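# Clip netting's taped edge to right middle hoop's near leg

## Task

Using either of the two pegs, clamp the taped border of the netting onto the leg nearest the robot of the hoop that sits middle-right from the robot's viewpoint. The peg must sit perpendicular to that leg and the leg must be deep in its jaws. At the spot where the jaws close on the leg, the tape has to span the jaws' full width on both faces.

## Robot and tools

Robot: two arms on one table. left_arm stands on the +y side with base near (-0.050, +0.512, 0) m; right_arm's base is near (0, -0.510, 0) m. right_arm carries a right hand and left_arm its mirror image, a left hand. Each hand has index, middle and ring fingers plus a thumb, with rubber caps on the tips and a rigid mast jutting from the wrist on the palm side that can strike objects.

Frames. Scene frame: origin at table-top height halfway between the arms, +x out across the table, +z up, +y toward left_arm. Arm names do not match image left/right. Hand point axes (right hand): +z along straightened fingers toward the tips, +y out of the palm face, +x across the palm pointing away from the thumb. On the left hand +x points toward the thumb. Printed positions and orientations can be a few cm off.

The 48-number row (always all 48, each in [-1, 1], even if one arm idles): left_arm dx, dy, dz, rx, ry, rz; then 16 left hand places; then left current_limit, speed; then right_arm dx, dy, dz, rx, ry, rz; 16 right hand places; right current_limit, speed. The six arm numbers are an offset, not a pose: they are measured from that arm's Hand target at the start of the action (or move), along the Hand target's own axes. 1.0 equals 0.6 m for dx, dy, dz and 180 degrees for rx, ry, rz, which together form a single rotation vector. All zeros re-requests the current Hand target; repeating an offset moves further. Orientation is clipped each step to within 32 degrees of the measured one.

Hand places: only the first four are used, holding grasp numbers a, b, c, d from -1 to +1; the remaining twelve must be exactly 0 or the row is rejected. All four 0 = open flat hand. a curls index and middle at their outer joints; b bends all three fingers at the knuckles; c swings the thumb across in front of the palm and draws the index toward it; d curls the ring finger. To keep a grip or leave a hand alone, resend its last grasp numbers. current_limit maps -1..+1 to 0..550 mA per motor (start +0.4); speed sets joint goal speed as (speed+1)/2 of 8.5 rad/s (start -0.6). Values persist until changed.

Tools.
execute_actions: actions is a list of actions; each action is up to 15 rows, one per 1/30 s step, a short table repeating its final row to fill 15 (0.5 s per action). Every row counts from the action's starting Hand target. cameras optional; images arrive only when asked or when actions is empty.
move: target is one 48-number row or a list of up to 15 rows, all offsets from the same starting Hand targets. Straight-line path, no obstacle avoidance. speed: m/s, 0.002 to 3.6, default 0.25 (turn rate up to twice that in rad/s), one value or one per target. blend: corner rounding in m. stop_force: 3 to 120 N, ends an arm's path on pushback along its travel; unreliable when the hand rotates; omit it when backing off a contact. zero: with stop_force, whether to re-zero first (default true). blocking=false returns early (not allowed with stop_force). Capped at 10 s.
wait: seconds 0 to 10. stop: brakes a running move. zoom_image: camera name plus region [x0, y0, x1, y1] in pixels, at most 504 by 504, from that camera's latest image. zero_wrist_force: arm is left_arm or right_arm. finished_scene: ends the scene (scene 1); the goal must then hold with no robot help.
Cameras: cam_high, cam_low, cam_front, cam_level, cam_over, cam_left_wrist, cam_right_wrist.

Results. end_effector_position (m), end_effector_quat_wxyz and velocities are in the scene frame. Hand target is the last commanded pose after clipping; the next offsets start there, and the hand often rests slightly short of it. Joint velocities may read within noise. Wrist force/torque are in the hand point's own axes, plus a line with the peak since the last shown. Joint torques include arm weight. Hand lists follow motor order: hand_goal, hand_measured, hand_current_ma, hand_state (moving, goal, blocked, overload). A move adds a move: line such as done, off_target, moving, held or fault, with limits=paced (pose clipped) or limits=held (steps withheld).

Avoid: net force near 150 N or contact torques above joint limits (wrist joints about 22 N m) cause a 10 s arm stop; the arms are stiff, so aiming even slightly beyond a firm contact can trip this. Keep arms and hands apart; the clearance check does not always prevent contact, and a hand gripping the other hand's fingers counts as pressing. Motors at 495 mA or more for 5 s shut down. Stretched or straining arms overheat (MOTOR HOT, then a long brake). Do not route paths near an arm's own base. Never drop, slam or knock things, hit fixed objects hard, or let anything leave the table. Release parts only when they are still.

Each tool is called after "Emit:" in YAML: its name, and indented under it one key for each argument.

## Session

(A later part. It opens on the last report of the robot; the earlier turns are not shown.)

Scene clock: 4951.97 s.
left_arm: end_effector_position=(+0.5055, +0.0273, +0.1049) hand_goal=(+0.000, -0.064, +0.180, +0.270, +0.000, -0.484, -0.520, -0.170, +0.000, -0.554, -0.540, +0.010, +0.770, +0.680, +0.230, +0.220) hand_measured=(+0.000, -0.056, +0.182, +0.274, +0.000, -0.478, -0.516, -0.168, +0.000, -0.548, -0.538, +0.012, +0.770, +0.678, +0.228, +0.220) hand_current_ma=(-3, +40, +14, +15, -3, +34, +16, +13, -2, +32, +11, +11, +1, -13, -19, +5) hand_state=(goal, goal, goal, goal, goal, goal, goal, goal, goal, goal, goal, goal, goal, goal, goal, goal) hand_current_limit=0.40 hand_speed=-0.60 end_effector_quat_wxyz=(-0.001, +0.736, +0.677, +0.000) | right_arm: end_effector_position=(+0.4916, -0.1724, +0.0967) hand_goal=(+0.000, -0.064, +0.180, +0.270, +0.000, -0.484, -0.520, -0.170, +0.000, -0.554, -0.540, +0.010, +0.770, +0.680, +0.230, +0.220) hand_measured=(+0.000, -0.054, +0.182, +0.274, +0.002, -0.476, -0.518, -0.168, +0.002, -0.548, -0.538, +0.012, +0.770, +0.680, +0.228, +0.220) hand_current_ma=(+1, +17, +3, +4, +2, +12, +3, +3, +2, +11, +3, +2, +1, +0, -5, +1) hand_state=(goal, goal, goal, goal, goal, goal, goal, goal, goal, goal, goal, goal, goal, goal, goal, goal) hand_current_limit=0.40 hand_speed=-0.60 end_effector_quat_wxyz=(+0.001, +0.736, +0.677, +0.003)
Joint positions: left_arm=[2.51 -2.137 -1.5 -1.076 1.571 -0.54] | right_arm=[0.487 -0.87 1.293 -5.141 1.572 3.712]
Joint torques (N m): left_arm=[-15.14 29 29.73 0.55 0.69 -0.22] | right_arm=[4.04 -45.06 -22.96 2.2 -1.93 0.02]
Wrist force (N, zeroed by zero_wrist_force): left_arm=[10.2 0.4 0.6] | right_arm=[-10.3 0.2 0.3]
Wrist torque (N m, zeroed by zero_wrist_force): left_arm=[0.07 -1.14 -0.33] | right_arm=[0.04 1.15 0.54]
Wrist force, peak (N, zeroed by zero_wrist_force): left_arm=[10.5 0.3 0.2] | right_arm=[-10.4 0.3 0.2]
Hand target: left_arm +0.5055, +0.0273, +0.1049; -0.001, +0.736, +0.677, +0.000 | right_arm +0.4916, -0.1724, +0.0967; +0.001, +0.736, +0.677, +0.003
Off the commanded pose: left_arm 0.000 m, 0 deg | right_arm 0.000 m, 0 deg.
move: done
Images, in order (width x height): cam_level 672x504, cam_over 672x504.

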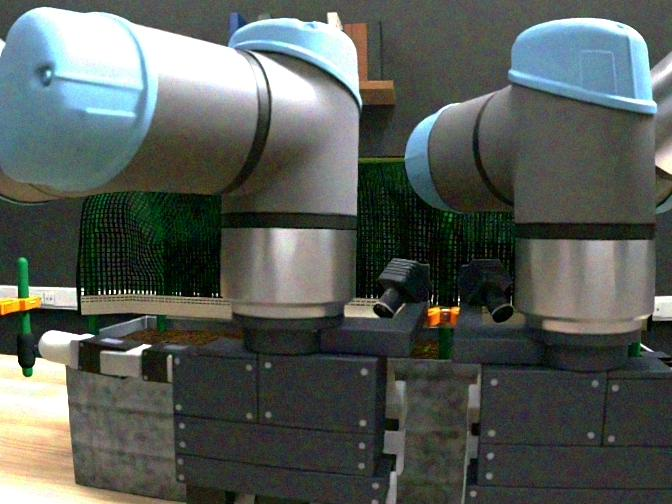

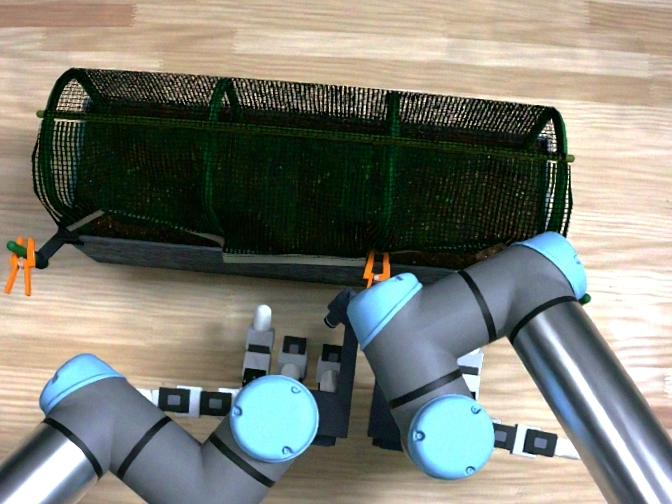

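Emit:
move:
  target: [0,0.01,0,0,0,0,0.6,0.7,0,0.7,0,0,0,0,0,0,0,0,0,0,0,0,0.4,-0.6,0,0.01,0,0,0,0,0.6,0.7,0,0.7,0,0,0,0,0,0,0,0,0,0,0,0,0.4,-0.6]
  speed: 0.005
  cameras: ["cam_over","cam_level"]

Emit:
zoom_image:
  camera: "cam_over"
  region: [350, 235, 400, 295]

Emit:
zoom_image:
  camera: "cam_level"
  region: [416, 290, 476, 350]

Scene clock: 4961.17 s.
left_arm: end_effector_position=(+0.5115, +0.0268, +0.1049) hand_goal=(+0.000, -0.064, +0.180, +0.270, +0.000, -0.484, -0.520, -0.170, +0.000, -0.554, -0.540, +0.010, +0.770, +0.680, +0.230, +0.220) hand_measured=(+0.000, -0.056, +0.182, +0.274, +0.000, -0.478, -0.516, -0.168, +0.000, -0.548, -0.538, +0.012, +0.770, +0.678, +0.228, +0.220) hand_current_ma=(-3, +40, +14, +15, -3, +34, +16, +13, -2, +32, +11, +11, +1, -13, -19, +5) hand_state=(goal, goal, goal, goal, goal, goal, goal, goal, goal, goal, goal, goal, goal, goal, goal, goal) hand_current_limit=0.40 hand_speed=-0.60 end_effector_quat_wxyz=(-0.001, +0.736, +0.677, +0.000) | right_arm: end_effector_position=(+0.4977, -0.1729, +0.0968) hand_goal=(+0.000, -0.064, +0.180, +0.270, +0.000, -0.484, -0.520, -0.170, +0.000, -0.554, -0.540, +0.010, +0.770, +0.680, +0.230, +0.220) hand_measured=(+0.000, -0.054, +0.182, +0.274, +0.002, -0.476, -0.518, -0.168, +0.002, -0.548, -0.538, +0.012, +0.770, +0.680, +0.228, +0.220) hand_current_ma=(+1, +17, +3, +4, +2, +12, +3, +3, +2, +11, +3, +2, +1, +0, -5, +1) hand_state=(goal, goal, goal, goal, goal, goal, goal, goal, goal, goal, goal, goal, goal, goal, goal, goal) hand_current_limit=0.40 hand_speed=-0.60 end_effector_quat_wxyz=(+0.001, +0.736, +0.677, +0.003)
Joint positions: left_arm=[2.515 -2.147 -1.484 -1.083 1.571 -0.535] | right_arm=[0.481 -0.861 1.276 -5.133 1.572 3.706]
Joint torques (N m): left_arm=[1.68 31.46 28.61 0.84 0.18 2.77] | right_arm=[-3.7 -34.55 -20.34 2.65 -1.62 -2]
Wrist force (N, zeroed by zero_wrist_force): left_arm=[9.5 -3.5 -0.1] | right_arm=[-9.0 -3.6 -0.8]
Wrist torque (N m, zeroed by zero_wrist_force): left_arm=[-0.41 -1.06 -0.07] | right_arm=[-0.42 1.08 0.18]
Wrist force, peak (N, zeroed by zero_wrist_force): left_arm=[10.7 0.5 0.2] | right_arm=[-10.6 -0.1 0.0]
Hand target: left_arm +0.5114, +0.0268, +0.1049; -0.001, +0.736, +0.677, +0.000 | right_arm +0.4976, -0.1729, +0.0968; +0.001, +0.736, +0.677, +0.003
Off the commanded pose: left_arm 0.000 m, 0 deg | right_arm 0.000 m, 0 deg.
move: done
Images, in order (width x height): cam_level 672x504, cam_over 672x504.

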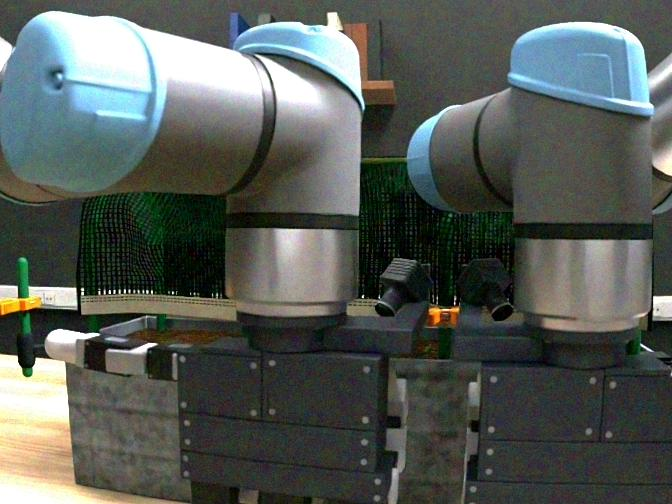

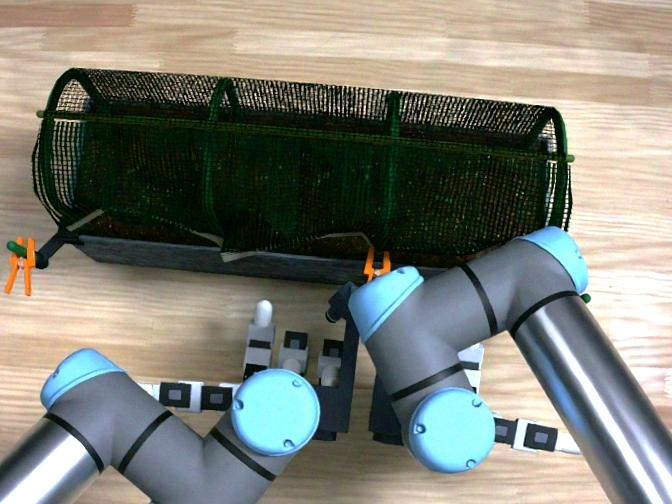

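Scaled by 8.400 from the camera's 672x504 image, which has a finer 960x720 frame.

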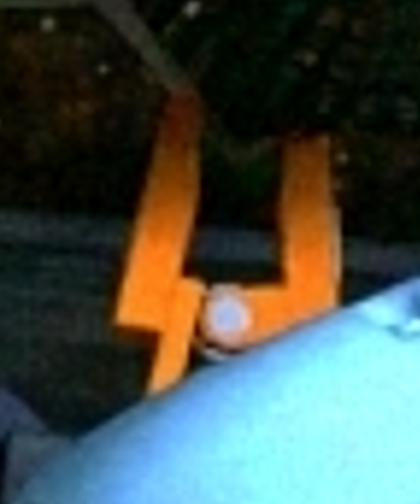

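Scaled by 8.400 from the camera's 672x504 image, which has a finer 960x720 frame.

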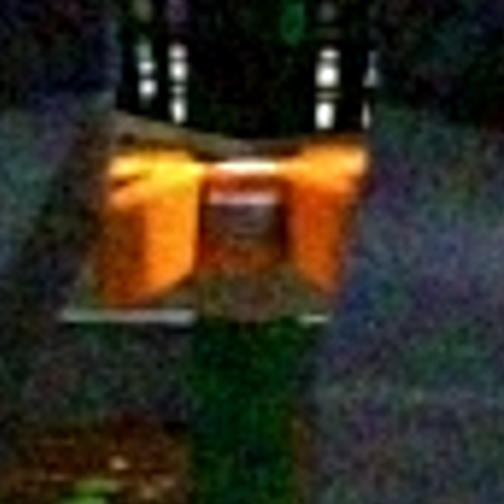

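Emit:
move:
  target: [0,0,0,0,0,0,0.6,0.7,0,0.7,0,0,0,0,0,0,0,0,0,0,0,0,0.4,-0.6,0.0017,0,0,0,0,0,0.6,0.7,0,0.7,0,0,0,0,0,0,0,0,0,0,0,0,0.4,-0.6]
  speed: 0.006

Emit:
move:
  target: [0,0.0075,0,0,0,0,0.6,0.7,0,0.7,0,0,0,0,0,0,0,0,0,0,0,0,0.4,-0.6,0,0.0075,0,0,0,0,0.6,0.7,0,0.7,0,0,0,0,0,0,0,0,0,0,0,0,0.4,-0.6]
  speed: 0.005
  cameras: ["cam_over","cam_level"]

Emit:
zoom_image:
  camera: "cam_over"
  region: [350, 235, 400, 295]

Emit:
zoom_image:
  camera: "cam_level"
  region: [416, 290, 476, 350]

Scene clock: 4975.40 s.
left_arm: end_effector_position=(+0.5114, +0.0268, +0.1049) hand_goal=(+0.000, -0.064, +0.180, +0.270, +0.000, -0.484, -0.520, -0.170, +0.000, -0.554, -0.540, +0.010, +0.770, +0.680, +0.230, +0.220) hand_measured=(+0.000, -0.056, +0.182, +0.274, +0.000, -0.478, -0.516, -0.168, +0.000, -0.548, -0.538, +0.012, +0.770, +0.678, +0.228, +0.220) hand_current_ma=(-3, +40, +14, +15, -3, +34, +16, +13, -2, +32, +11, +11, +1, -13, -19, +5) hand_state=(goal, goal, goal, goal, goal, goal, goal, goal, goal, goal, goal, goal, goal, goal, goal, goal) hand_current_limit=0.40 hand_speed=-0.60 end_effector_quat_wxyz=(-0.001, +0.736, +0.677, +0.000) | right_arm: end_effector_position=(+0.4977, -0.1719, +0.0968) hand_goal=(+0.000, -0.064, +0.180, +0.270, +0.000, -0.484, -0.520, -0.170, +0.000, -0.554, -0.540, +0.010, +0.770, +0.680, +0.230, +0.220) hand_measured=(+0.000, -0.054, +0.182, +0.274, +0.002, -0.476, -0.518, -0.168, +0.002, -0.548, -0.538, +0.012, +0.770, +0.680, +0.228, +0.220) hand_current_ma=(+1, +17, +3, +4, +2, +12, +3, +3, +2, +11, +3, +2, +1, +0, -5, +1) hand_state=(goal, goal, goal, goal, goal, goal, goal, goal, goal, goal, goal, goal, goal, goal, goal, goal) hand_current_limit=0.40 hand_speed=-0.60 end_effector_quat_wxyz=(+0.001, +0.736, +0.677, +0.003)
Joint positions: left_arm=[2.515 -2.147 -1.484 -1.083 1.571 -0.535] | right_arm=[0.482 -0.859 1.273 -5.132 1.572 3.707]
Joint torques (N m): left_arm=[-6.31 69.99 12.88 5.14 1.04 -0.83] | right_arm=[13.31 -31.87 -25.78 2.96 0.6 0.38]
Wrist force (N, zeroed by zero_wrist_force): left_arm=[9.6 -1.3 0.2] | right_arm=[-10.0 -4.1 -0.8]
Wrist torque (N m, zeroed by zero_wrist_force): left_arm=[-0.14 -1.06 -0.30] | right_arm=[-0.47 1.20 0.01]
Wrist force, peak (N, zeroed by zero_wrist_force): left_arm=[9.5 -3.8 0.0] | right_arm=[-10.2 -4.2 -0.5]
Hand target: left_arm +0.5114, +0.0268, +0.1049; -0.001, +0.736, +0.677, +0.000 | right_arm +0.4977, -0.1719, +0.0968; +0.001, +0.736, +0.677, +0.003
Off the commanded pose: left_arm 0.000 m, 0 deg | right_arm 0.000 m, 0 deg.
move: done

Scene clock: 4976.53 s.
left_arm: end_effector_position=(+0.5160, +0.0265, +0.1049) hand_goal=(+0.000, -0.064, +0.180, +0.270, +0.000, -0.484, -0.520, -0.170, +0.000, -0.554, -0.540, +0.010, +0.770, +0.680, +0.230, +0.220) hand_measured=(+0.000, -0.056, +0.182, +0.274, +0.000, -0.478, -0.516, -0.168, +0.000, -0.548, -0.538, +0.012, +0.770, +0.678, +0.228, +0.220) hand_current_ma=(-3, +40, +14, +15, -3, +34, +16, +13, -2, +32, +11, +11, +1, -13, -19, +5) hand_state=(goal, goal, goal, goal, goal, goal, goal, goal, goal, goal, goal, goal, goal, goal, goal, goal) hand_current_limit=0.40 hand_speed=-0.60 end_effector_quat_wxyz=(-0.001, +0.736, +0.677, +0.000) | right_arm: end_effector_position=(+0.5022, -0.1723, +0.0968) hand_goal=(+0.000, -0.064, +0.180, +0.270, +0.000, -0.484, -0.520, -0.170, +0.000, -0.554, -0.540, +0.010, +0.770, +0.680, +0.230, +0.220) hand_measured=(+0.000, -0.054, +0.182, +0.274, +0.002, -0.476, -0.518, -0.168, +0.002, -0.548, -0.538, +0.012, +0.770, +0.680, +0.228, +0.220) hand_current_ma=(+1, +17, +3, +4, +2, +12, +3, +3, +2, +11, +3, +2, +1, +0, -5, +1) hand_state=(goal, goal, goal, goal, goal, goal, goal, goal, goal, goal, goal, goal, goal, goal, goal, goal) hand_current_limit=0.40 hand_speed=-0.60 end_effector_quat_wxyz=(+0.001, +0.736, +0.677, +0.003)
Joint positions: left_arm=[2.518 -2.154 -1.472 -1.088 1.571 -0.532] | right_arm=[0.478 -0.852 1.26 -5.126 1.572 3.703]
Joint torques (N m): left_arm=[1.49 32.39 28.51 0.76 1.1 2.7] | right_arm=[-4.11 -34.33 -20.1 2.93 -0.74 -2.24]
Wrist force (N, zeroed by zero_wrist_force): left_arm=[8.3 -3.6 0.3] | right_arm=[-8.8 -4.1 -0.2]
Wrist torque (N m, zeroed by zero_wrist_force): left_arm=[-0.41 -0.95 -0.04] | right_arm=[-0.48 1.04 0.09]
Wrist force, peak (N, zeroed by zero_wrist_force): left_arm=[9.7 -2.2 -0.3] | right_arm=[-10.1 -4.4 -0.4]
Hand target: left_arm +0.5159, +0.0265, +0.1049; -0.001, +0.736, +0.677, +0.000 | right_arm +0.5022, -0.1723, +0.0968; +0.001, +0.736, +0.677, +0.003
Off the commanded pose: left_arm 0.000 m, 0 deg | right_arm 0.000 m, 0 deg.
move: done
Images, in order (width x height): cam_level 672x504, cam_over 672x504.

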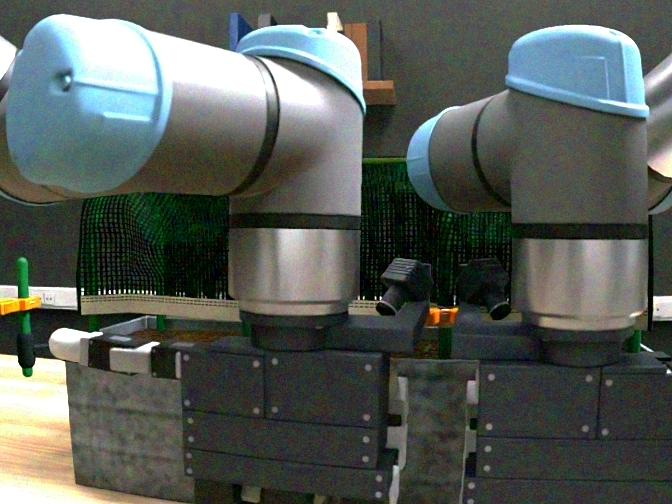

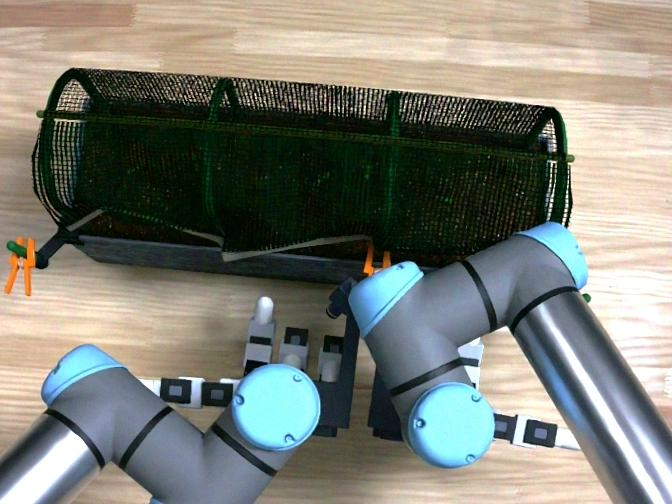

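Scaled by 8.400 from the camera's 672x504 image, which has a finer 960x720 frame.

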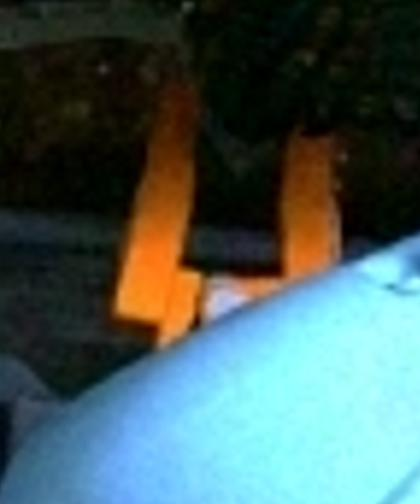

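Scaled by 8.400 from the camera's 672x504 image, which has a finer 960x720 frame.

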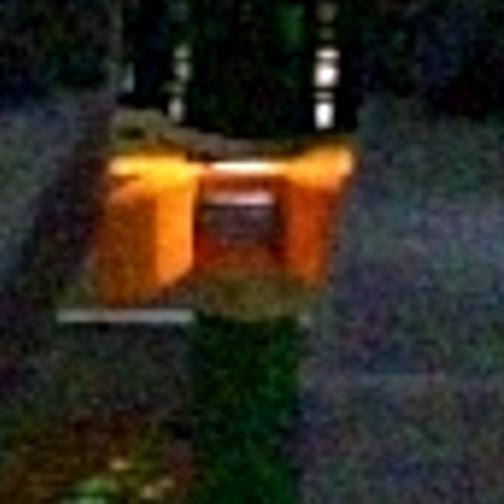

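Emit:
execute_actions:
  actions: []
  cameras: ["cam_high","cam_front","cam_low"]

Emit:
zoom_image:
  camera: "cam_front"
  region: [340, 220, 440, 320]

Emit:
zoom_image:
  camera: "cam_low"
  region: [270, 100, 420, 200]

Emit:
zoom_image:
  camera: "cam_high"
  region: [270, 260, 390, 380]

Scene clock: 4991.47 s.
left_arm: end_effector_position=(+0.5159, +0.0265, +0.1049) hand_goal=(+0.000, -0.064, +0.180, +0.270, +0.000, -0.484, -0.520, -0.170, +0.000, -0.554, -0.540, +0.010, +0.770, +0.680, +0.230, +0.220) hand_measured=(+0.000, -0.056, +0.182, +0.274, +0.000, -0.478, -0.516, -0.168, +0.000, -0.548, -0.538, +0.012, +0.770, +0.678, +0.228, +0.220) hand_current_ma=(-3, +40, +14, +15, -3, +34, +16, +13, -2, +32, +11, +11, +1, -13, -19, +5) hand_state=(goal, goal, goal, goal, goal, goal, goal, goal, goal, goal, goal, goal, goal, goal, goal, goal) hand_current_limit=0.40 hand_speed=-0.60 end_effector_quat_wxyz=(-0.001, +0.736, +0.677, +0.000) | right_arm: end_effector_position=(+0.5022, -0.1723, +0.0968) hand_goal=(+0.000, -0.064, +0.180, +0.270, +0.000, -0.484, -0.520, -0.170, +0.000, -0.554, -0.540, +0.010, +0.770, +0.680, +0.230, +0.220) hand_measured=(+0.000, -0.054, +0.182, +0.274, +0.002, -0.476, -0.518, -0.168, +0.002, -0.548, -0.538, +0.012, +0.770, +0.680, +0.228, +0.220) hand_current_ma=(+1, +17, +3, +4, +2, +12, +3, +3, +2, +11, +3, +2, +1, +0, -5, +1) hand_state=(goal, goal, goal, goal, goal, goal, goal, goal, goal, goal, goal, goal, goal, goal, goal, goal) hand_current_limit=0.40 hand_speed=-0.60 end_effector_quat_wxyz=(+0.001, +0.736, +0.677, +0.003)
Joint positions: left_arm=[2.518 -2.154 -1.472 -1.087 1.571 -0.532] | right_arm=[0.478 -0.852 1.26 -5.126 1.572 3.703]
Joint velocities: within noise
Joint torques (N m): left_arm=[-6.12 69.69 13.18 5.13 1.21 -0.72] | right_arm=[12.24 -57.72 -5.89 0.98 -1.52 0.57]
Wrist force (N, zeroed by zero_wrist_force): left_arm=[8.6 -3.9 0.1] | right_arm=[-8.5 -3.8 -0.7]
Wrist torque (N m, zeroed by zero_wrist_force): left_arm=[-0.48 -0.96 -0.03] | right_arm=[-0.43 1.02 0.11]
Wrist force, peak (N, zeroed by zero_wrist_force): left_arm=[8.9 -3.9 0.0] | right_arm=[-9.0 -4.0 -0.5]
Hand target: left_arm +0.5159, +0.0265, +0.1049; -0.001, +0.736, +0.677, +0.000 | right_arm +0.5022, -0.1723, +0.0968; +0.001, +0.736, +0.677, +0.003
Off the commanded pose: left_arm 0.000 m, 0 deg | right_arm 0.000 m, 0 deg.
Images, in order (width x height): cam_high 672x504, cam_low 672x504, cam_front 672x504.

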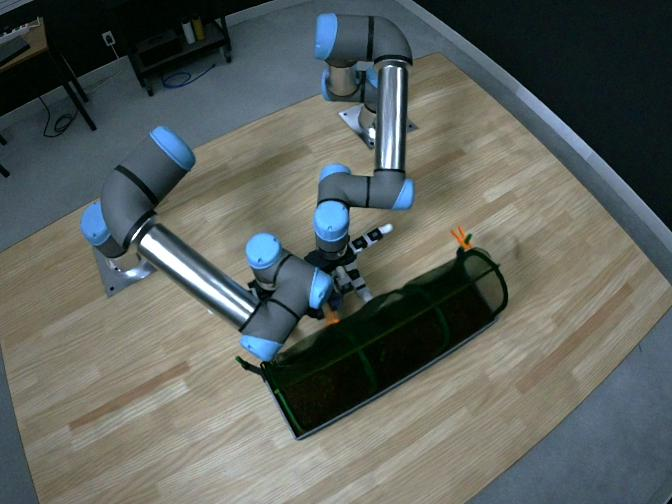

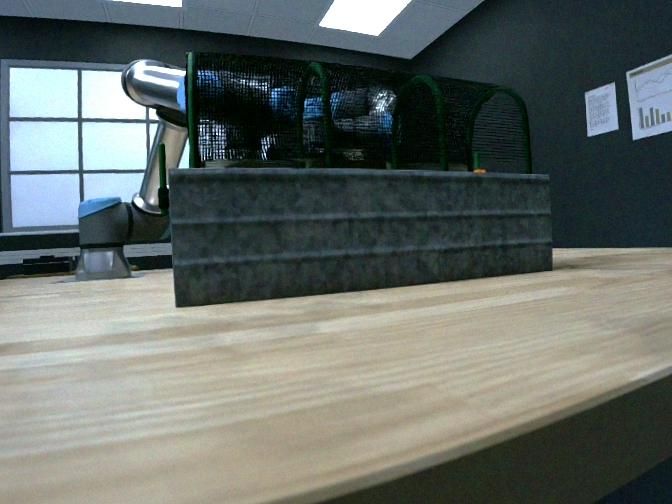

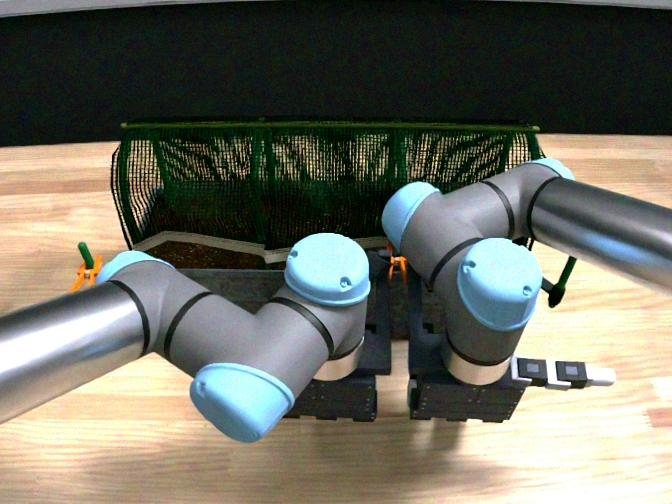

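Scaled by 5.040 from the camera's 672x504 image, which has a finer 960x720 frame.

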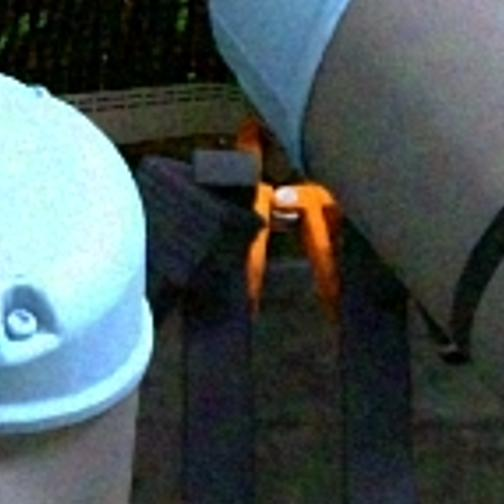

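Scaled by 3.360 from the camera's 672x504 image, which has a finer 960x720 frame.

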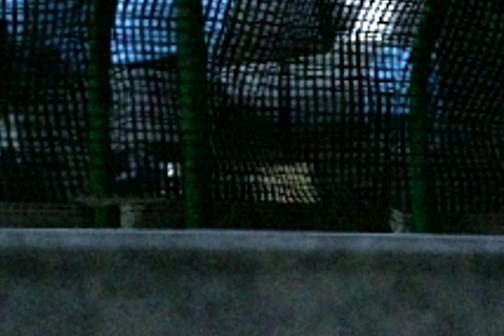

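Scaled by 4.200 from the camera's 672x504 image, which has a finer 960x720 frame.

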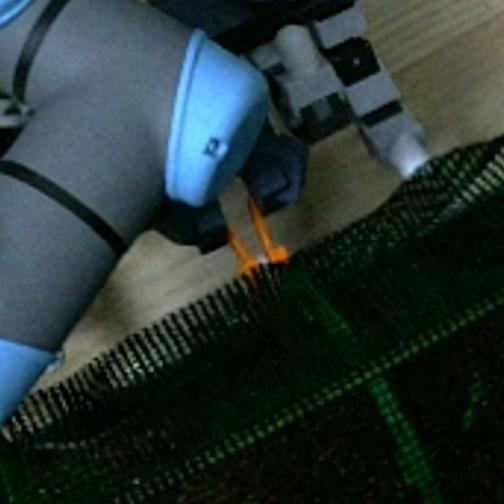

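Emit:
move:
  target: [0,0,0,0,0,0,0.6,0.7,0,0.7,0,0,0,0,0,0,0,0,0,0,0,0,0.4,-0.6,0.0027,0,0,0,0,0,0.6,0.7,0,0.7,0,0,0,0,0,0,0,0,0,0,0,0,0.4,-0.6]
  speed: 0.005

Emit:
move:
  target: [0,0.005,0,0,0,0,0.6,0.7,0,0.7,0,0,0,0,0,0,0,0,0,0,0,0,0.4,-0.6,0,0.005,0,0,0,0,0.6,0.7,0,0.7,0,0,0,0,0,0,0,0,0,0,0,0,0.4,-0.6]
  speed: 0.003
  cameras: ["cam_over","cam_level"]

Emit:
zoom_image:
  camera: "cam_over"
  region: [350, 235, 400, 295]

Emit:
zoom_image:
  camera: "cam_level"
  region: [416, 290, 476, 350]

Scene clock: 5026.97 s.
left_arm: end_effector_position=(+0.5159, +0.0265, +0.1049) hand_goal=(+0.000, -0.064, +0.180, +0.270, +0.000, -0.484, -0.520, -0.170, +0.000, -0.554, -0.540, +0.010, +0.770, +0.680, +0.230, +0.220) hand_measured=(+0.000, -0.056, +0.182, +0.274, +0.000, -0.478, -0.516, -0.168, +0.000, -0.548, -0.538, +0.012, +0.770, +0.678, +0.228, +0.220) hand_current_ma=(-3, +40, +14, +15, -3, +34, +16, +13, -2, +32, +11, +11, +1, -13, -19, +5) hand_state=(goal, goal, goal, goal, goal, goal, goal, goal, goal, goal, goal, goal, goal, goal, goal, goal) hand_current_limit=0.40 hand_speed=-0.60 end_effector_quat_wxyz=(-0.001, +0.736, +0.677, +0.000) | right_arm: end_effector_position=(+0.5023, -0.1710, +0.0968) hand_goal=(+0.000, -0.064, +0.180, +0.270, +0.000, -0.484, -0.520, -0.170, +0.000, -0.554, -0.540, +0.010, +0.770, +0.680, +0.230, +0.220) hand_measured=(+0.000, -0.054, +0.182, +0.274, +0.002, -0.476, -0.518, -0.168, +0.002, -0.548, -0.538, +0.012, +0.770, +0.680, +0.228, +0.220) hand_current_ma=(+1, +17, +3, +4, +2, +12, +3, +3, +2, +11, +3, +2, +1, +0, -5, +1) hand_state=(goal, goal, goal, goal, goal, goal, goal, goal, goal, goal, goal, goal, goal, goal, goal, goal) hand_current_limit=0.40 hand_speed=-0.60 end_effector_quat_wxyz=(+0.001, +0.736, +0.677, +0.003)
Joint positions: left_arm=[2.518 -2.154 -1.472 -1.087 1.571 -0.532] | right_arm=[0.48 -0.85 1.256 -5.125 1.572 3.705]
Joint torques (N m): left_arm=[-5.3 70.02 13.16 5.18 0.81 -0.4] | right_arm=[16.28 -30.24 -26.68 3.12 -1.42 0.18]
Wrist force (N, zeroed by zero_wrist_force): left_arm=[10.3 2.4 0.7] | right_arm=[-11.2 -2.2 -0.1]
Wrist torque (N m, zeroed by zero_wrist_force): left_arm=[0.31 -1.14 -0.60] | right_arm=[-0.24 1.29 0.16]
Wrist force, peak (N, zeroed by zero_wrist_force): left_arm=[10.7 2.4 0.1] | right_arm=[-11.2 -2.2 -0.1]
Hand target: left_arm +0.5159, +0.0265, +0.1049; -0.001, +0.736, +0.677, +0.000 | right_arm +0.5023, -0.1711, +0.0968; +0.001, +0.736, +0.677, +0.003
Off the commanded pose: left_arm 0.000 m, 0 deg | right_arm 0.000 m, 0 deg.
move: held (right_arm; a check stopped the path); limits=held
pose unreachable (right arm): on one or more control steps of this call, first in action 0 (counted from 0), this arm could not follow its commanded pose, so it was not sent that pose on those steps. It may still have moved: this result reports where it is.
cause: moving toward the commanded pose would bring a part of the arm too close to another arm (a part of this arm just beyond joint 6 (wrist 3) and a part of the left arm just beyond its joint 6 (wrist 3), 5 mm apart when this arm was first held).

Scene clock: 5027.47 s.
left_arm: end_effector_position=(+0.5162, +0.0264, +0.1049) hand_goal=(+0.000, -0.064, +0.180, +0.270, +0.000, -0.484, -0.520, -0.170, +0.000, -0.554, -0.540, +0.010, +0.770, +0.680, +0.230, +0.220) hand_measured=(+0.000, -0.056, +0.182, +0.274, +0.000, -0.478, -0.516, -0.168, +0.000, -0.548, -0.538, +0.012, +0.770, +0.678, +0.228, +0.220) hand_current_ma=(-3, +40, +14, +15, -3, +34, +16, +13, -2, +32, +11, +11, +1, -13, -19, +5) hand_state=(goal, goal, goal, goal, goal, goal, goal, goal, goal, goal, goal, goal, goal, goal, goal, goal) hand_current_limit=0.40 hand_speed=-0.60 end_effector_quat_wxyz=(-0.001, +0.736, +0.677, +0.000) | right_arm: end_effector_position=(+0.5023, -0.1710, +0.0968) hand_goal=(+0.000, -0.064, +0.180, +0.270, +0.000, -0.484, -0.520, -0.170, +0.000, -0.554, -0.540, +0.010, +0.770, +0.680, +0.230, +0.220) hand_measured=(+0.000, -0.054, +0.182, +0.274, +0.002, -0.476, -0.518, -0.168, +0.002, -0.548, -0.538, +0.012, +0.770, +0.680, +0.228, +0.220) hand_current_ma=(+1, +17, +3, +4, +2, +12, +3, +3, +2, +11, +3, +2, +1, +0, -5, +1) hand_state=(goal, goal, goal, goal, goal, goal, goal, goal, goal, goal, goal, goal, goal, goal, goal, goal) hand_current_limit=0.40 hand_speed=-0.60 end_effector_quat_wxyz=(+0.001, +0.736, +0.677, +0.003)
Joint positions: left_arm=[2.518 -2.154 -1.472 -1.088 1.571 -0.531] | right_arm=[0.48 -0.85 1.256 -5.125 1.572 3.705]
Joint torques (N m): left_arm=[0.59 28.56 33.54 0.49 0.79 3.7] | right_arm=[16.33 -30.54 -26.48 3.09 -1.57 -0.07]
Wrist force (N, zeroed by zero_wrist_force): left_arm=[10.5 1.0 0.6] | right_arm=[-11.0 -0.4 0.1]
Wrist torque (N m, zeroed by zero_wrist_force): left_arm=[0.12 -1.18 -0.51] | right_arm=[-0.01 1.24 0.31]
Wrist force, peak (N, zeroed by zero_wrist_force): left_arm=[11.1 0.9 0.0] | right_arm=[-11.2 -1.9 -0.1]
Hand target: left_arm +0.5163, +0.0264, +0.1049; -0.001, +0.736, +0.677, +0.000 (not the last commanded pose) | right_arm +0.5023, -0.1710, +0.0968; +0.001, +0.736, +0.677, +0.003 (not the last commanded pose)
Off the commanded pose: left_arm 0.003 m, 0 deg | right_arm 0.003 m, 0 deg.
move: held (right_arm; a check stopped the path); limits=held
pose unreachable (right arm): on one or more control steps of this call, first in action 0 (counted from 0), this arm could not follow its commanded pose, so it was not sent that pose on those steps. It may still have moved: this result reports where it is.
cause: moving toward the commanded pose would bring a part of the arm too close to another arm (a part of this arm just beyond joint 6 (wrist 3) and a part of the left arm just beyond its joint 6 (wrist 3), 5 mm apart when this arm was first held).
Images, in order (width x height): cam_level 672x504, cam_over 672x504.

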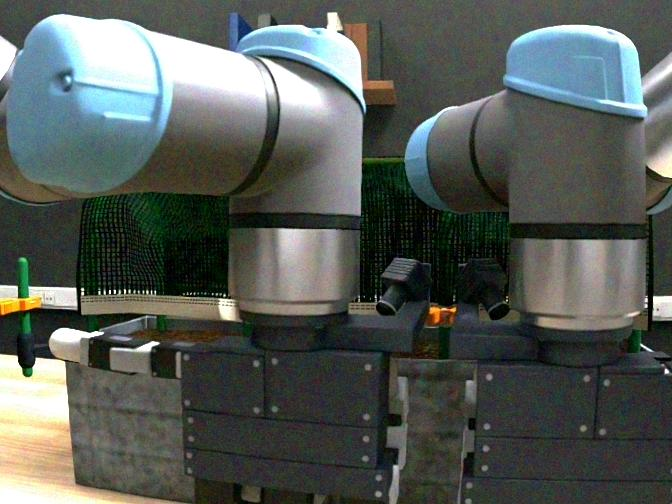

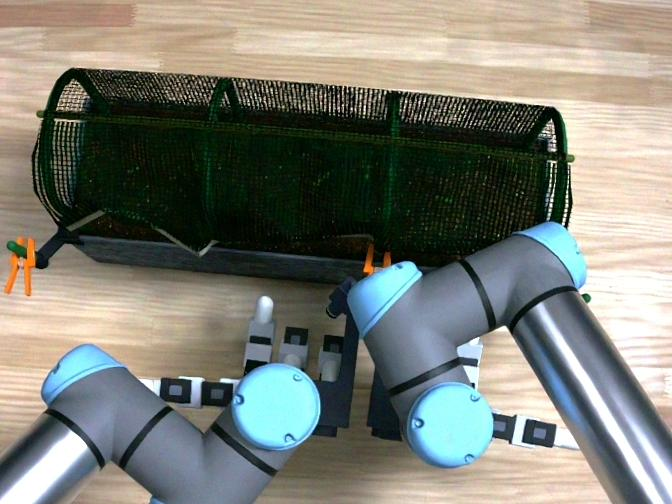

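Scaled by 8.400 from the camera's 672x504 image, which has a finer 960x720 frame.

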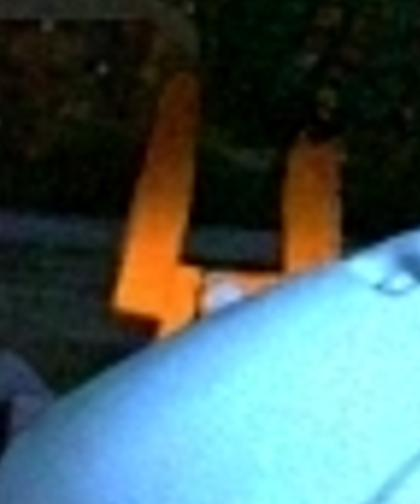

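Scaled by 8.400 from the camera's 672x504 image, which has a finer 960x720 frame.

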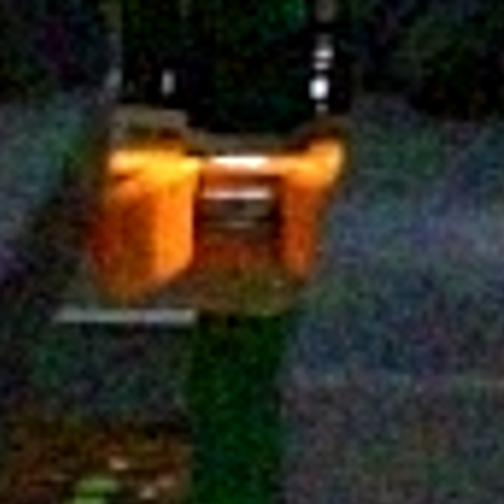

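Emit:
wait:
  seconds: 0.1
  cameras: ["cam_level", "cam_over"]

Emit:
zoom_image:
  camera: "cam_level"
  region: [416, 290, 476, 350]

Emit:
zoom_image:
  camera: "cam_over"
  region: [350, 235, 400, 295]

Scene clock: 5052.43 s.
left_arm: end_effector_position=(+0.5163, +0.0264, +0.1049) hand_goal=(+0.000, -0.064, +0.180, +0.270, +0.000, -0.484, -0.520, -0.170, +0.000, -0.554, -0.540, +0.010, +0.770, +0.680, +0.230, +0.220) hand_measured=(+0.000, -0.056, +0.182, +0.274, +0.000, -0.478, -0.516, -0.168, +0.000, -0.548, -0.538, +0.012, +0.770, +0.678, +0.228, +0.220) hand_current_ma=(-3, +40, +14, +15, -3, +34, +16, +13, -2, +32, +11, +11, +1, -13, -19, +5) hand_state=(goal, goal, goal, goal, goal, goal, goal, goal, goal, goal, goal, goal, goal, goal, goal, goal) hand_current_limit=0.40 hand_speed=-0.60 end_effector_quat_wxyz=(-0.001, +0.736, +0.677, +0.000) | right_arm: end_effector_position=(+0.5023, -0.1710, +0.0968) hand_goal=(+0.000, -0.064, +0.180, +0.270, +0.000, -0.484, -0.520, -0.170, +0.000, -0.554, -0.540, +0.010, +0.770, +0.680, +0.230, +0.220) hand_measured=(+0.000, -0.054, +0.182, +0.274, +0.002, -0.476, -0.518, -0.168, +0.002, -0.548, -0.538, +0.012, +0.770, +0.680, +0.228, +0.220) hand_current_ma=(+1, +17, +3, +4, +2, +12, +3, +3, +2, +11, +3, +2, +1, +0, -5, +1) hand_state=(goal, goal, goal, goal, goal, goal, goal, goal, goal, goal, goal, goal, goal, goal, goal, goal) hand_current_limit=0.40 hand_speed=-0.60 end_effector_quat_wxyz=(+0.001, +0.736, +0.677, +0.003)
Joint positions: left_arm=[2.518 -2.154 -1.472 -1.088 1.571 -0.531] | right_arm=[0.48 -0.85 1.256 -5.125 1.572 3.705]
Joint torques (N m): left_arm=[1.23 26.18 33.09 0.76 0.02 3.87] | right_arm=[15.49 -31.04 -24.4 2.76 -1.43 -0.12]
Wrist force (N, zeroed by zero_wrist_force): left_arm=[11.1 0.7 -0.1] | right_arm=[-10.7 -0.2 -0.2]
Wrist torque (N m, zeroed by zero_wrist_force): left_arm=[0.08 -1.21 -0.48] | right_arm=[-0.02 1.24 0.31]
Wrist force, peak (N, zeroed by zero_wrist_force): left_arm=[11.1 0.8 -0.1] | right_arm=[-11.2 -0.3 0.1]
Hand target: left_arm +0.5163, +0.0264, +0.1049; -0.001, +0.736, +0.677, +0.000 (not the last commanded pose) | right_arm +0.5023, -0.1710, +0.0968; +0.001, +0.736, +0.677, +0.003 (not the last commanded pose)
Off the commanded pose: left_arm 0.003 m, 0 deg | right_arm 0.003 m, 0 deg.
wait: 0.10 s; at rest from the start
Images, in order (width x height): cam_level 672x504, cam_over 672x504.

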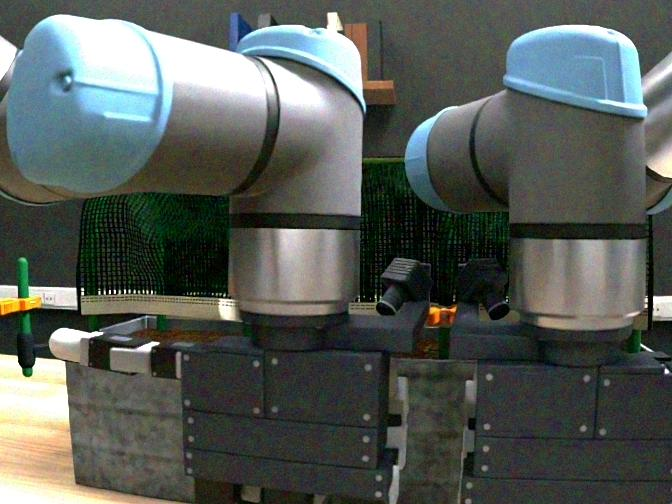

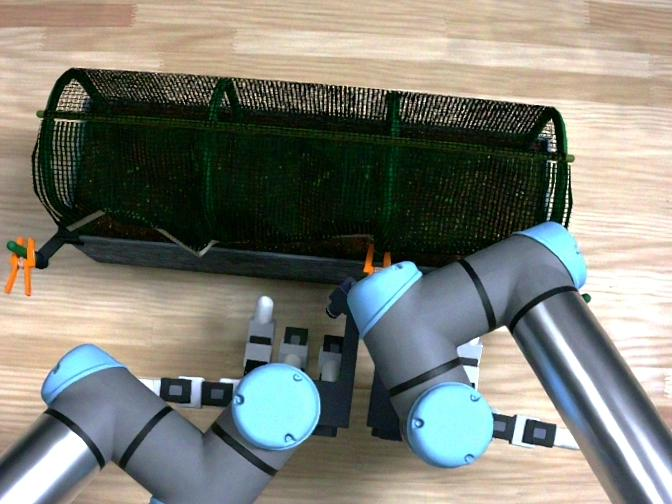

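Scaled by 8.400 from the camera's 672x504 image, which has a finer 960x720 frame.

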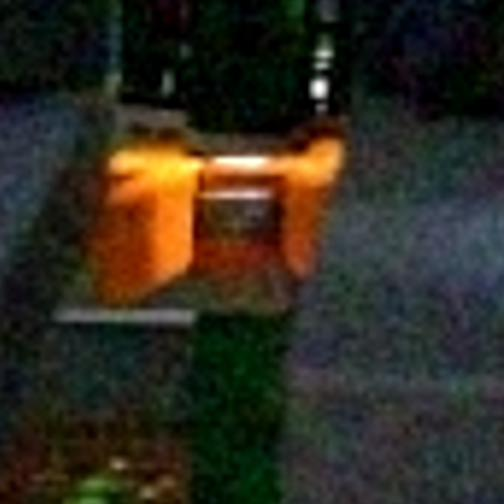

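Scaled by 8.400 from the camera's 672x504 image, which has a finer 960x720 frame.

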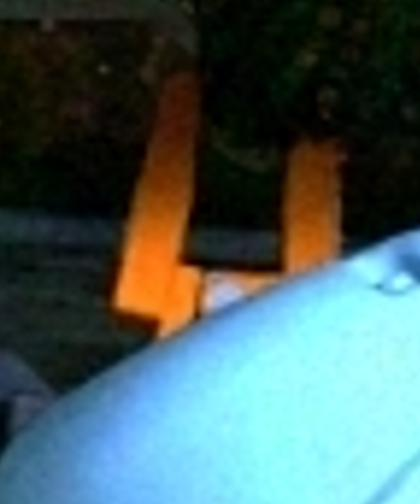

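Emit:
move:
  target: [0.002,0,0,0,0,0,0.6,0.7,0,0.7,0,0,0,0,0,0,0,0,0,0,0,0,0.4,-0.6,-0.001,0,0,0,0,0,0.6,0.7,0,0.7,0,0,0,0,0,0,0,0,0,0,0,0,0.4,-0.6]
  speed: 0.005

Emit:
move:
  target: [0,0.008,0,0,0,0,0.6,0.7,0,0.7,0,0,0,0,0,0,0,0,0,0,0,0,0.4,-0.6,0,0.008,0,0,0,0,0.6,0.7,0,0.7,0,0,0,0,0,0,0,0,0,0,0,0,0.4,-0.6]
  speed: 0.006
  cameras: ["cam_level", "cam_over"]

Emit:
zoom_image:
  camera: "cam_over"
  region: [350, 235, 400, 295]

Emit:
zoom_image:
  camera: "cam_level"
  region: [416, 290, 476, 350]

Scene clock: 5067.60 s.
left_arm: end_effector_position=(+0.5164, +0.0277, +0.1049) hand_goal=(+0.000, -0.064, +0.180, +0.270, +0.000, -0.484, -0.520, -0.170, +0.000, -0.554, -0.540, +0.010, +0.770, +0.680, +0.230, +0.220) hand_measured=(+0.000, -0.056, +0.182, +0.274, +0.000, -0.478, -0.516, -0.168, +0.000, -0.548, -0.538, +0.012, +0.770, +0.678, +0.228, +0.220) hand_current_ma=(-3, +40, +14, +15, -3, +34, +16, +13, -2, +32, +11, +11, +1, -13, -19, +5) hand_state=(goal, goal, goal, goal, goal, goal, goal, goal, goal, goal, goal, goal, goal, goal, goal, goal) hand_current_limit=0.40 hand_speed=-0.60 end_effector_quat_wxyz=(-0.001, +0.736, +0.677, +0.000) | right_arm: end_effector_position=(+0.5022, -0.1716, +0.0968) hand_goal=(+0.000, -0.064, +0.180, +0.270, +0.000, -0.484, -0.520, -0.170, +0.000, -0.554, -0.540, +0.010, +0.770, +0.680, +0.230, +0.220) hand_measured=(+0.000, -0.054, +0.182, +0.274, +0.002, -0.476, -0.518, -0.168, +0.002, -0.548, -0.538, +0.012, +0.770, +0.680, +0.228, +0.220) hand_current_ma=(+1, +17, +3, +4, +2, +12, +3, +3, +2, +11, +3, +2, +1, +0, -5, +1) hand_state=(goal, goal, goal, goal, goal, goal, goal, goal, goal, goal, goal, goal, goal, goal, goal, goal) hand_current_limit=0.40 hand_speed=-0.60 end_effector_quat_wxyz=(+0.001, +0.736, +0.677, +0.003)
Joint positions: left_arm=[2.52 -2.153 -1.474 -1.087 1.571 -0.53] | right_arm=[0.479 -0.851 1.258 -5.125 1.572 3.704]
Joint torques (N m): left_arm=[0.84 68.93 13.91 5.86 -0.76 3.27] | right_arm=[-6.2 -57.75 -7.18 0.17 -1.21 -2.62]
Wrist force (N, zeroed by zero_wrist_force): left_arm=[8.4 0.6 0.4] | right_arm=[-8.6 -0.4 0.0]
Wrist torque (N m, zeroed by zero_wrist_force): left_arm=[0.05 -0.92 -0.39] | right_arm=[-0.03 0.99 0.37]
Wrist force, peak (N, zeroed by zero_wrist_force): left_arm=[11.2 0.5 0.1] | right_arm=[-11.2 -0.4 0.1]
Hand target: left_arm +0.5164, +0.0276, +0.1049; -0.001, +0.736, +0.677, +0.000 | right_arm +0.5023, -0.1716, +0.0968; +0.001, +0.736, +0.677, +0.003
Off the commanded pose: left_arm 0.000 m, 0 deg | right_arm 0.000 m, 0 deg.
move: done

Scene clock: 5068.63 s.
left_arm: end_effector_position=(+0.5212, +0.0272, +0.1049) hand_goal=(+0.000, -0.064, +0.180, +0.270, +0.000, -0.484, -0.520, -0.170, +0.000, -0.554, -0.540, +0.010, +0.770, +0.680, +0.230, +0.220) hand_measured=(+0.000, -0.056, +0.182, +0.274, +0.000, -0.478, -0.516, -0.168, +0.000, -0.548, -0.538, +0.012, +0.770, +0.678, +0.228, +0.220) hand_current_ma=(-3, +40, +14, +15, -3, +34, +16, +13, -2, +32, +11, +11, +1, -13, -19, +5) hand_state=(goal, goal, goal, goal, goal, goal, goal, goal, goal, goal, goal, goal, goal, goal, goal, goal) hand_current_limit=0.40 hand_speed=-0.60 end_effector_quat_wxyz=(-0.001, +0.736, +0.677, +0.000) | right_arm: end_effector_position=(+0.5071, -0.1720, +0.0968) hand_goal=(+0.000, -0.064, +0.180, +0.270, +0.000, -0.484, -0.520, -0.170, +0.000, -0.554, -0.540, +0.010, +0.770, +0.680, +0.230, +0.220) hand_measured=(+0.000, -0.054, +0.182, +0.274, +0.002, -0.476, -0.518, -0.168, +0.002, -0.548, -0.538, +0.012, +0.770, +0.680, +0.228, +0.220) hand_current_ma=(+1, +17, +3, +4, +2, +12, +3, +3, +2, +11, +3, +2, +1, +0, -5, +1) hand_state=(goal, goal, goal, goal, goal, goal, goal, goal, goal, goal, goal, goal, goal, goal, goal, goal) hand_current_limit=0.40 hand_speed=-0.60 end_effector_quat_wxyz=(+0.001, +0.736, +0.677, +0.003)
Joint positions: left_arm=[2.524 -2.16 -1.461 -1.092 1.571 -0.526] | right_arm=[0.474 -0.843 1.244 -5.119 1.572 3.699]
Joint torques (N m): left_arm=[1.41 33.31 27.66 0.87 -0.53 2.75] | right_arm=[-5.41 -35.84 -20.03 3.1 -1.53 -2.1]
Wrist force (N, zeroed by zero_wrist_force): left_arm=[8.8 -4.3 -0.6] | right_arm=[-7.8 -0.5 0.3]
Wrist torque (N m, zeroed by zero_wrist_force): left_arm=[-0.55 -1.05 -0.02] | right_arm=[0.00 0.86 0.34]
Wrist force, peak (N, zeroed by zero_wrist_force): left_arm=[9.2 -4.0 -0.8] | right_arm=[-8.8 -0.6 0.1]
Hand target: left_arm +0.5211, +0.0272, +0.1049; -0.001, +0.736, +0.677, +0.000 | right_arm +0.5070, -0.1720, +0.0968; +0.001, +0.736, +0.677, +0.003
Off the commanded pose: left_arm 0.000 m, 0 deg | right_arm 0.000 m, 0 deg.
move: done
Images, in order (width x height): cam_level 672x504, cam_over 672x504.

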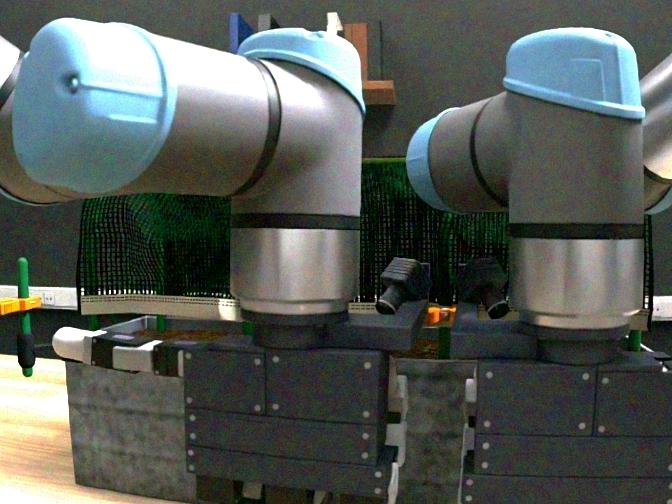

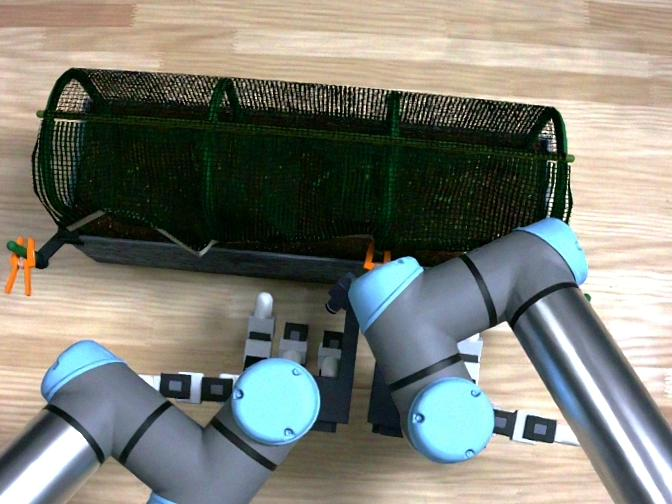

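Scaled by 8.400 from the camera's 672x504 image, which has a finer 960x720 frame.

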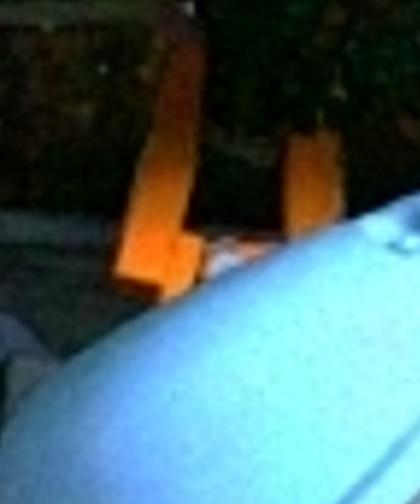

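Scaled by 8.400 from the camera's 672x504 image, which has a finer 960x720 frame.

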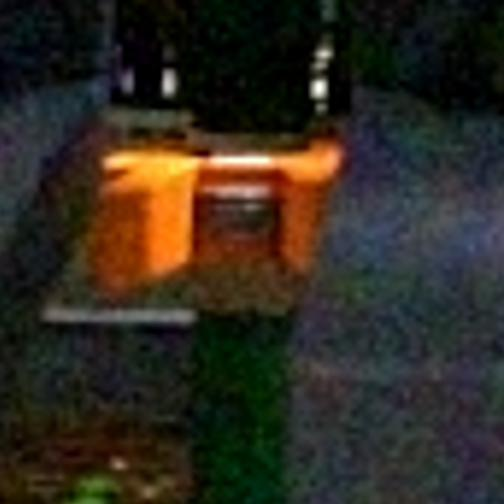

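Emit:
zoom_image:
  camera: "cam_over"
  region: [0, 230, 60, 302]

Emit:
zoom_image:
  camera: "cam_over"
  region: [340, 215, 420, 295]

Scaled by 7.000 from the camera's 672x504 image, which has a finer 960x720 frame.

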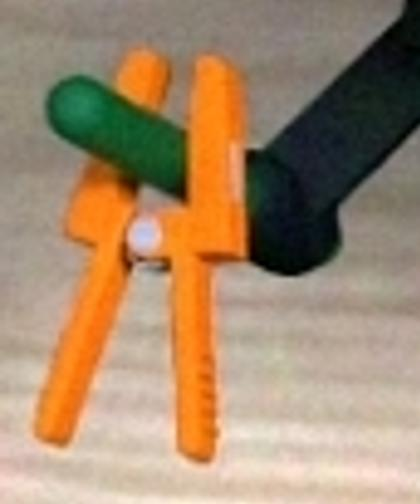

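Scaled by 6.300 from the camera's 672x504 image, which has a finer 960x720 frame.

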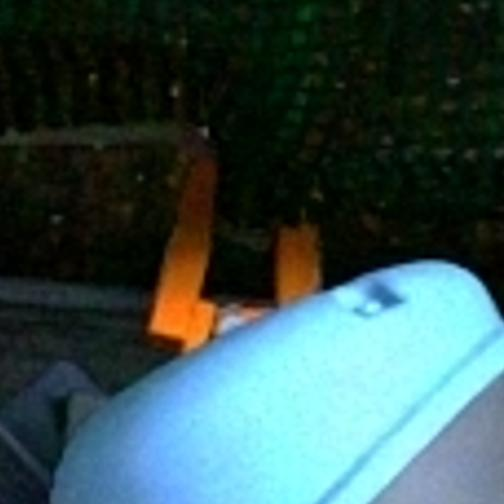

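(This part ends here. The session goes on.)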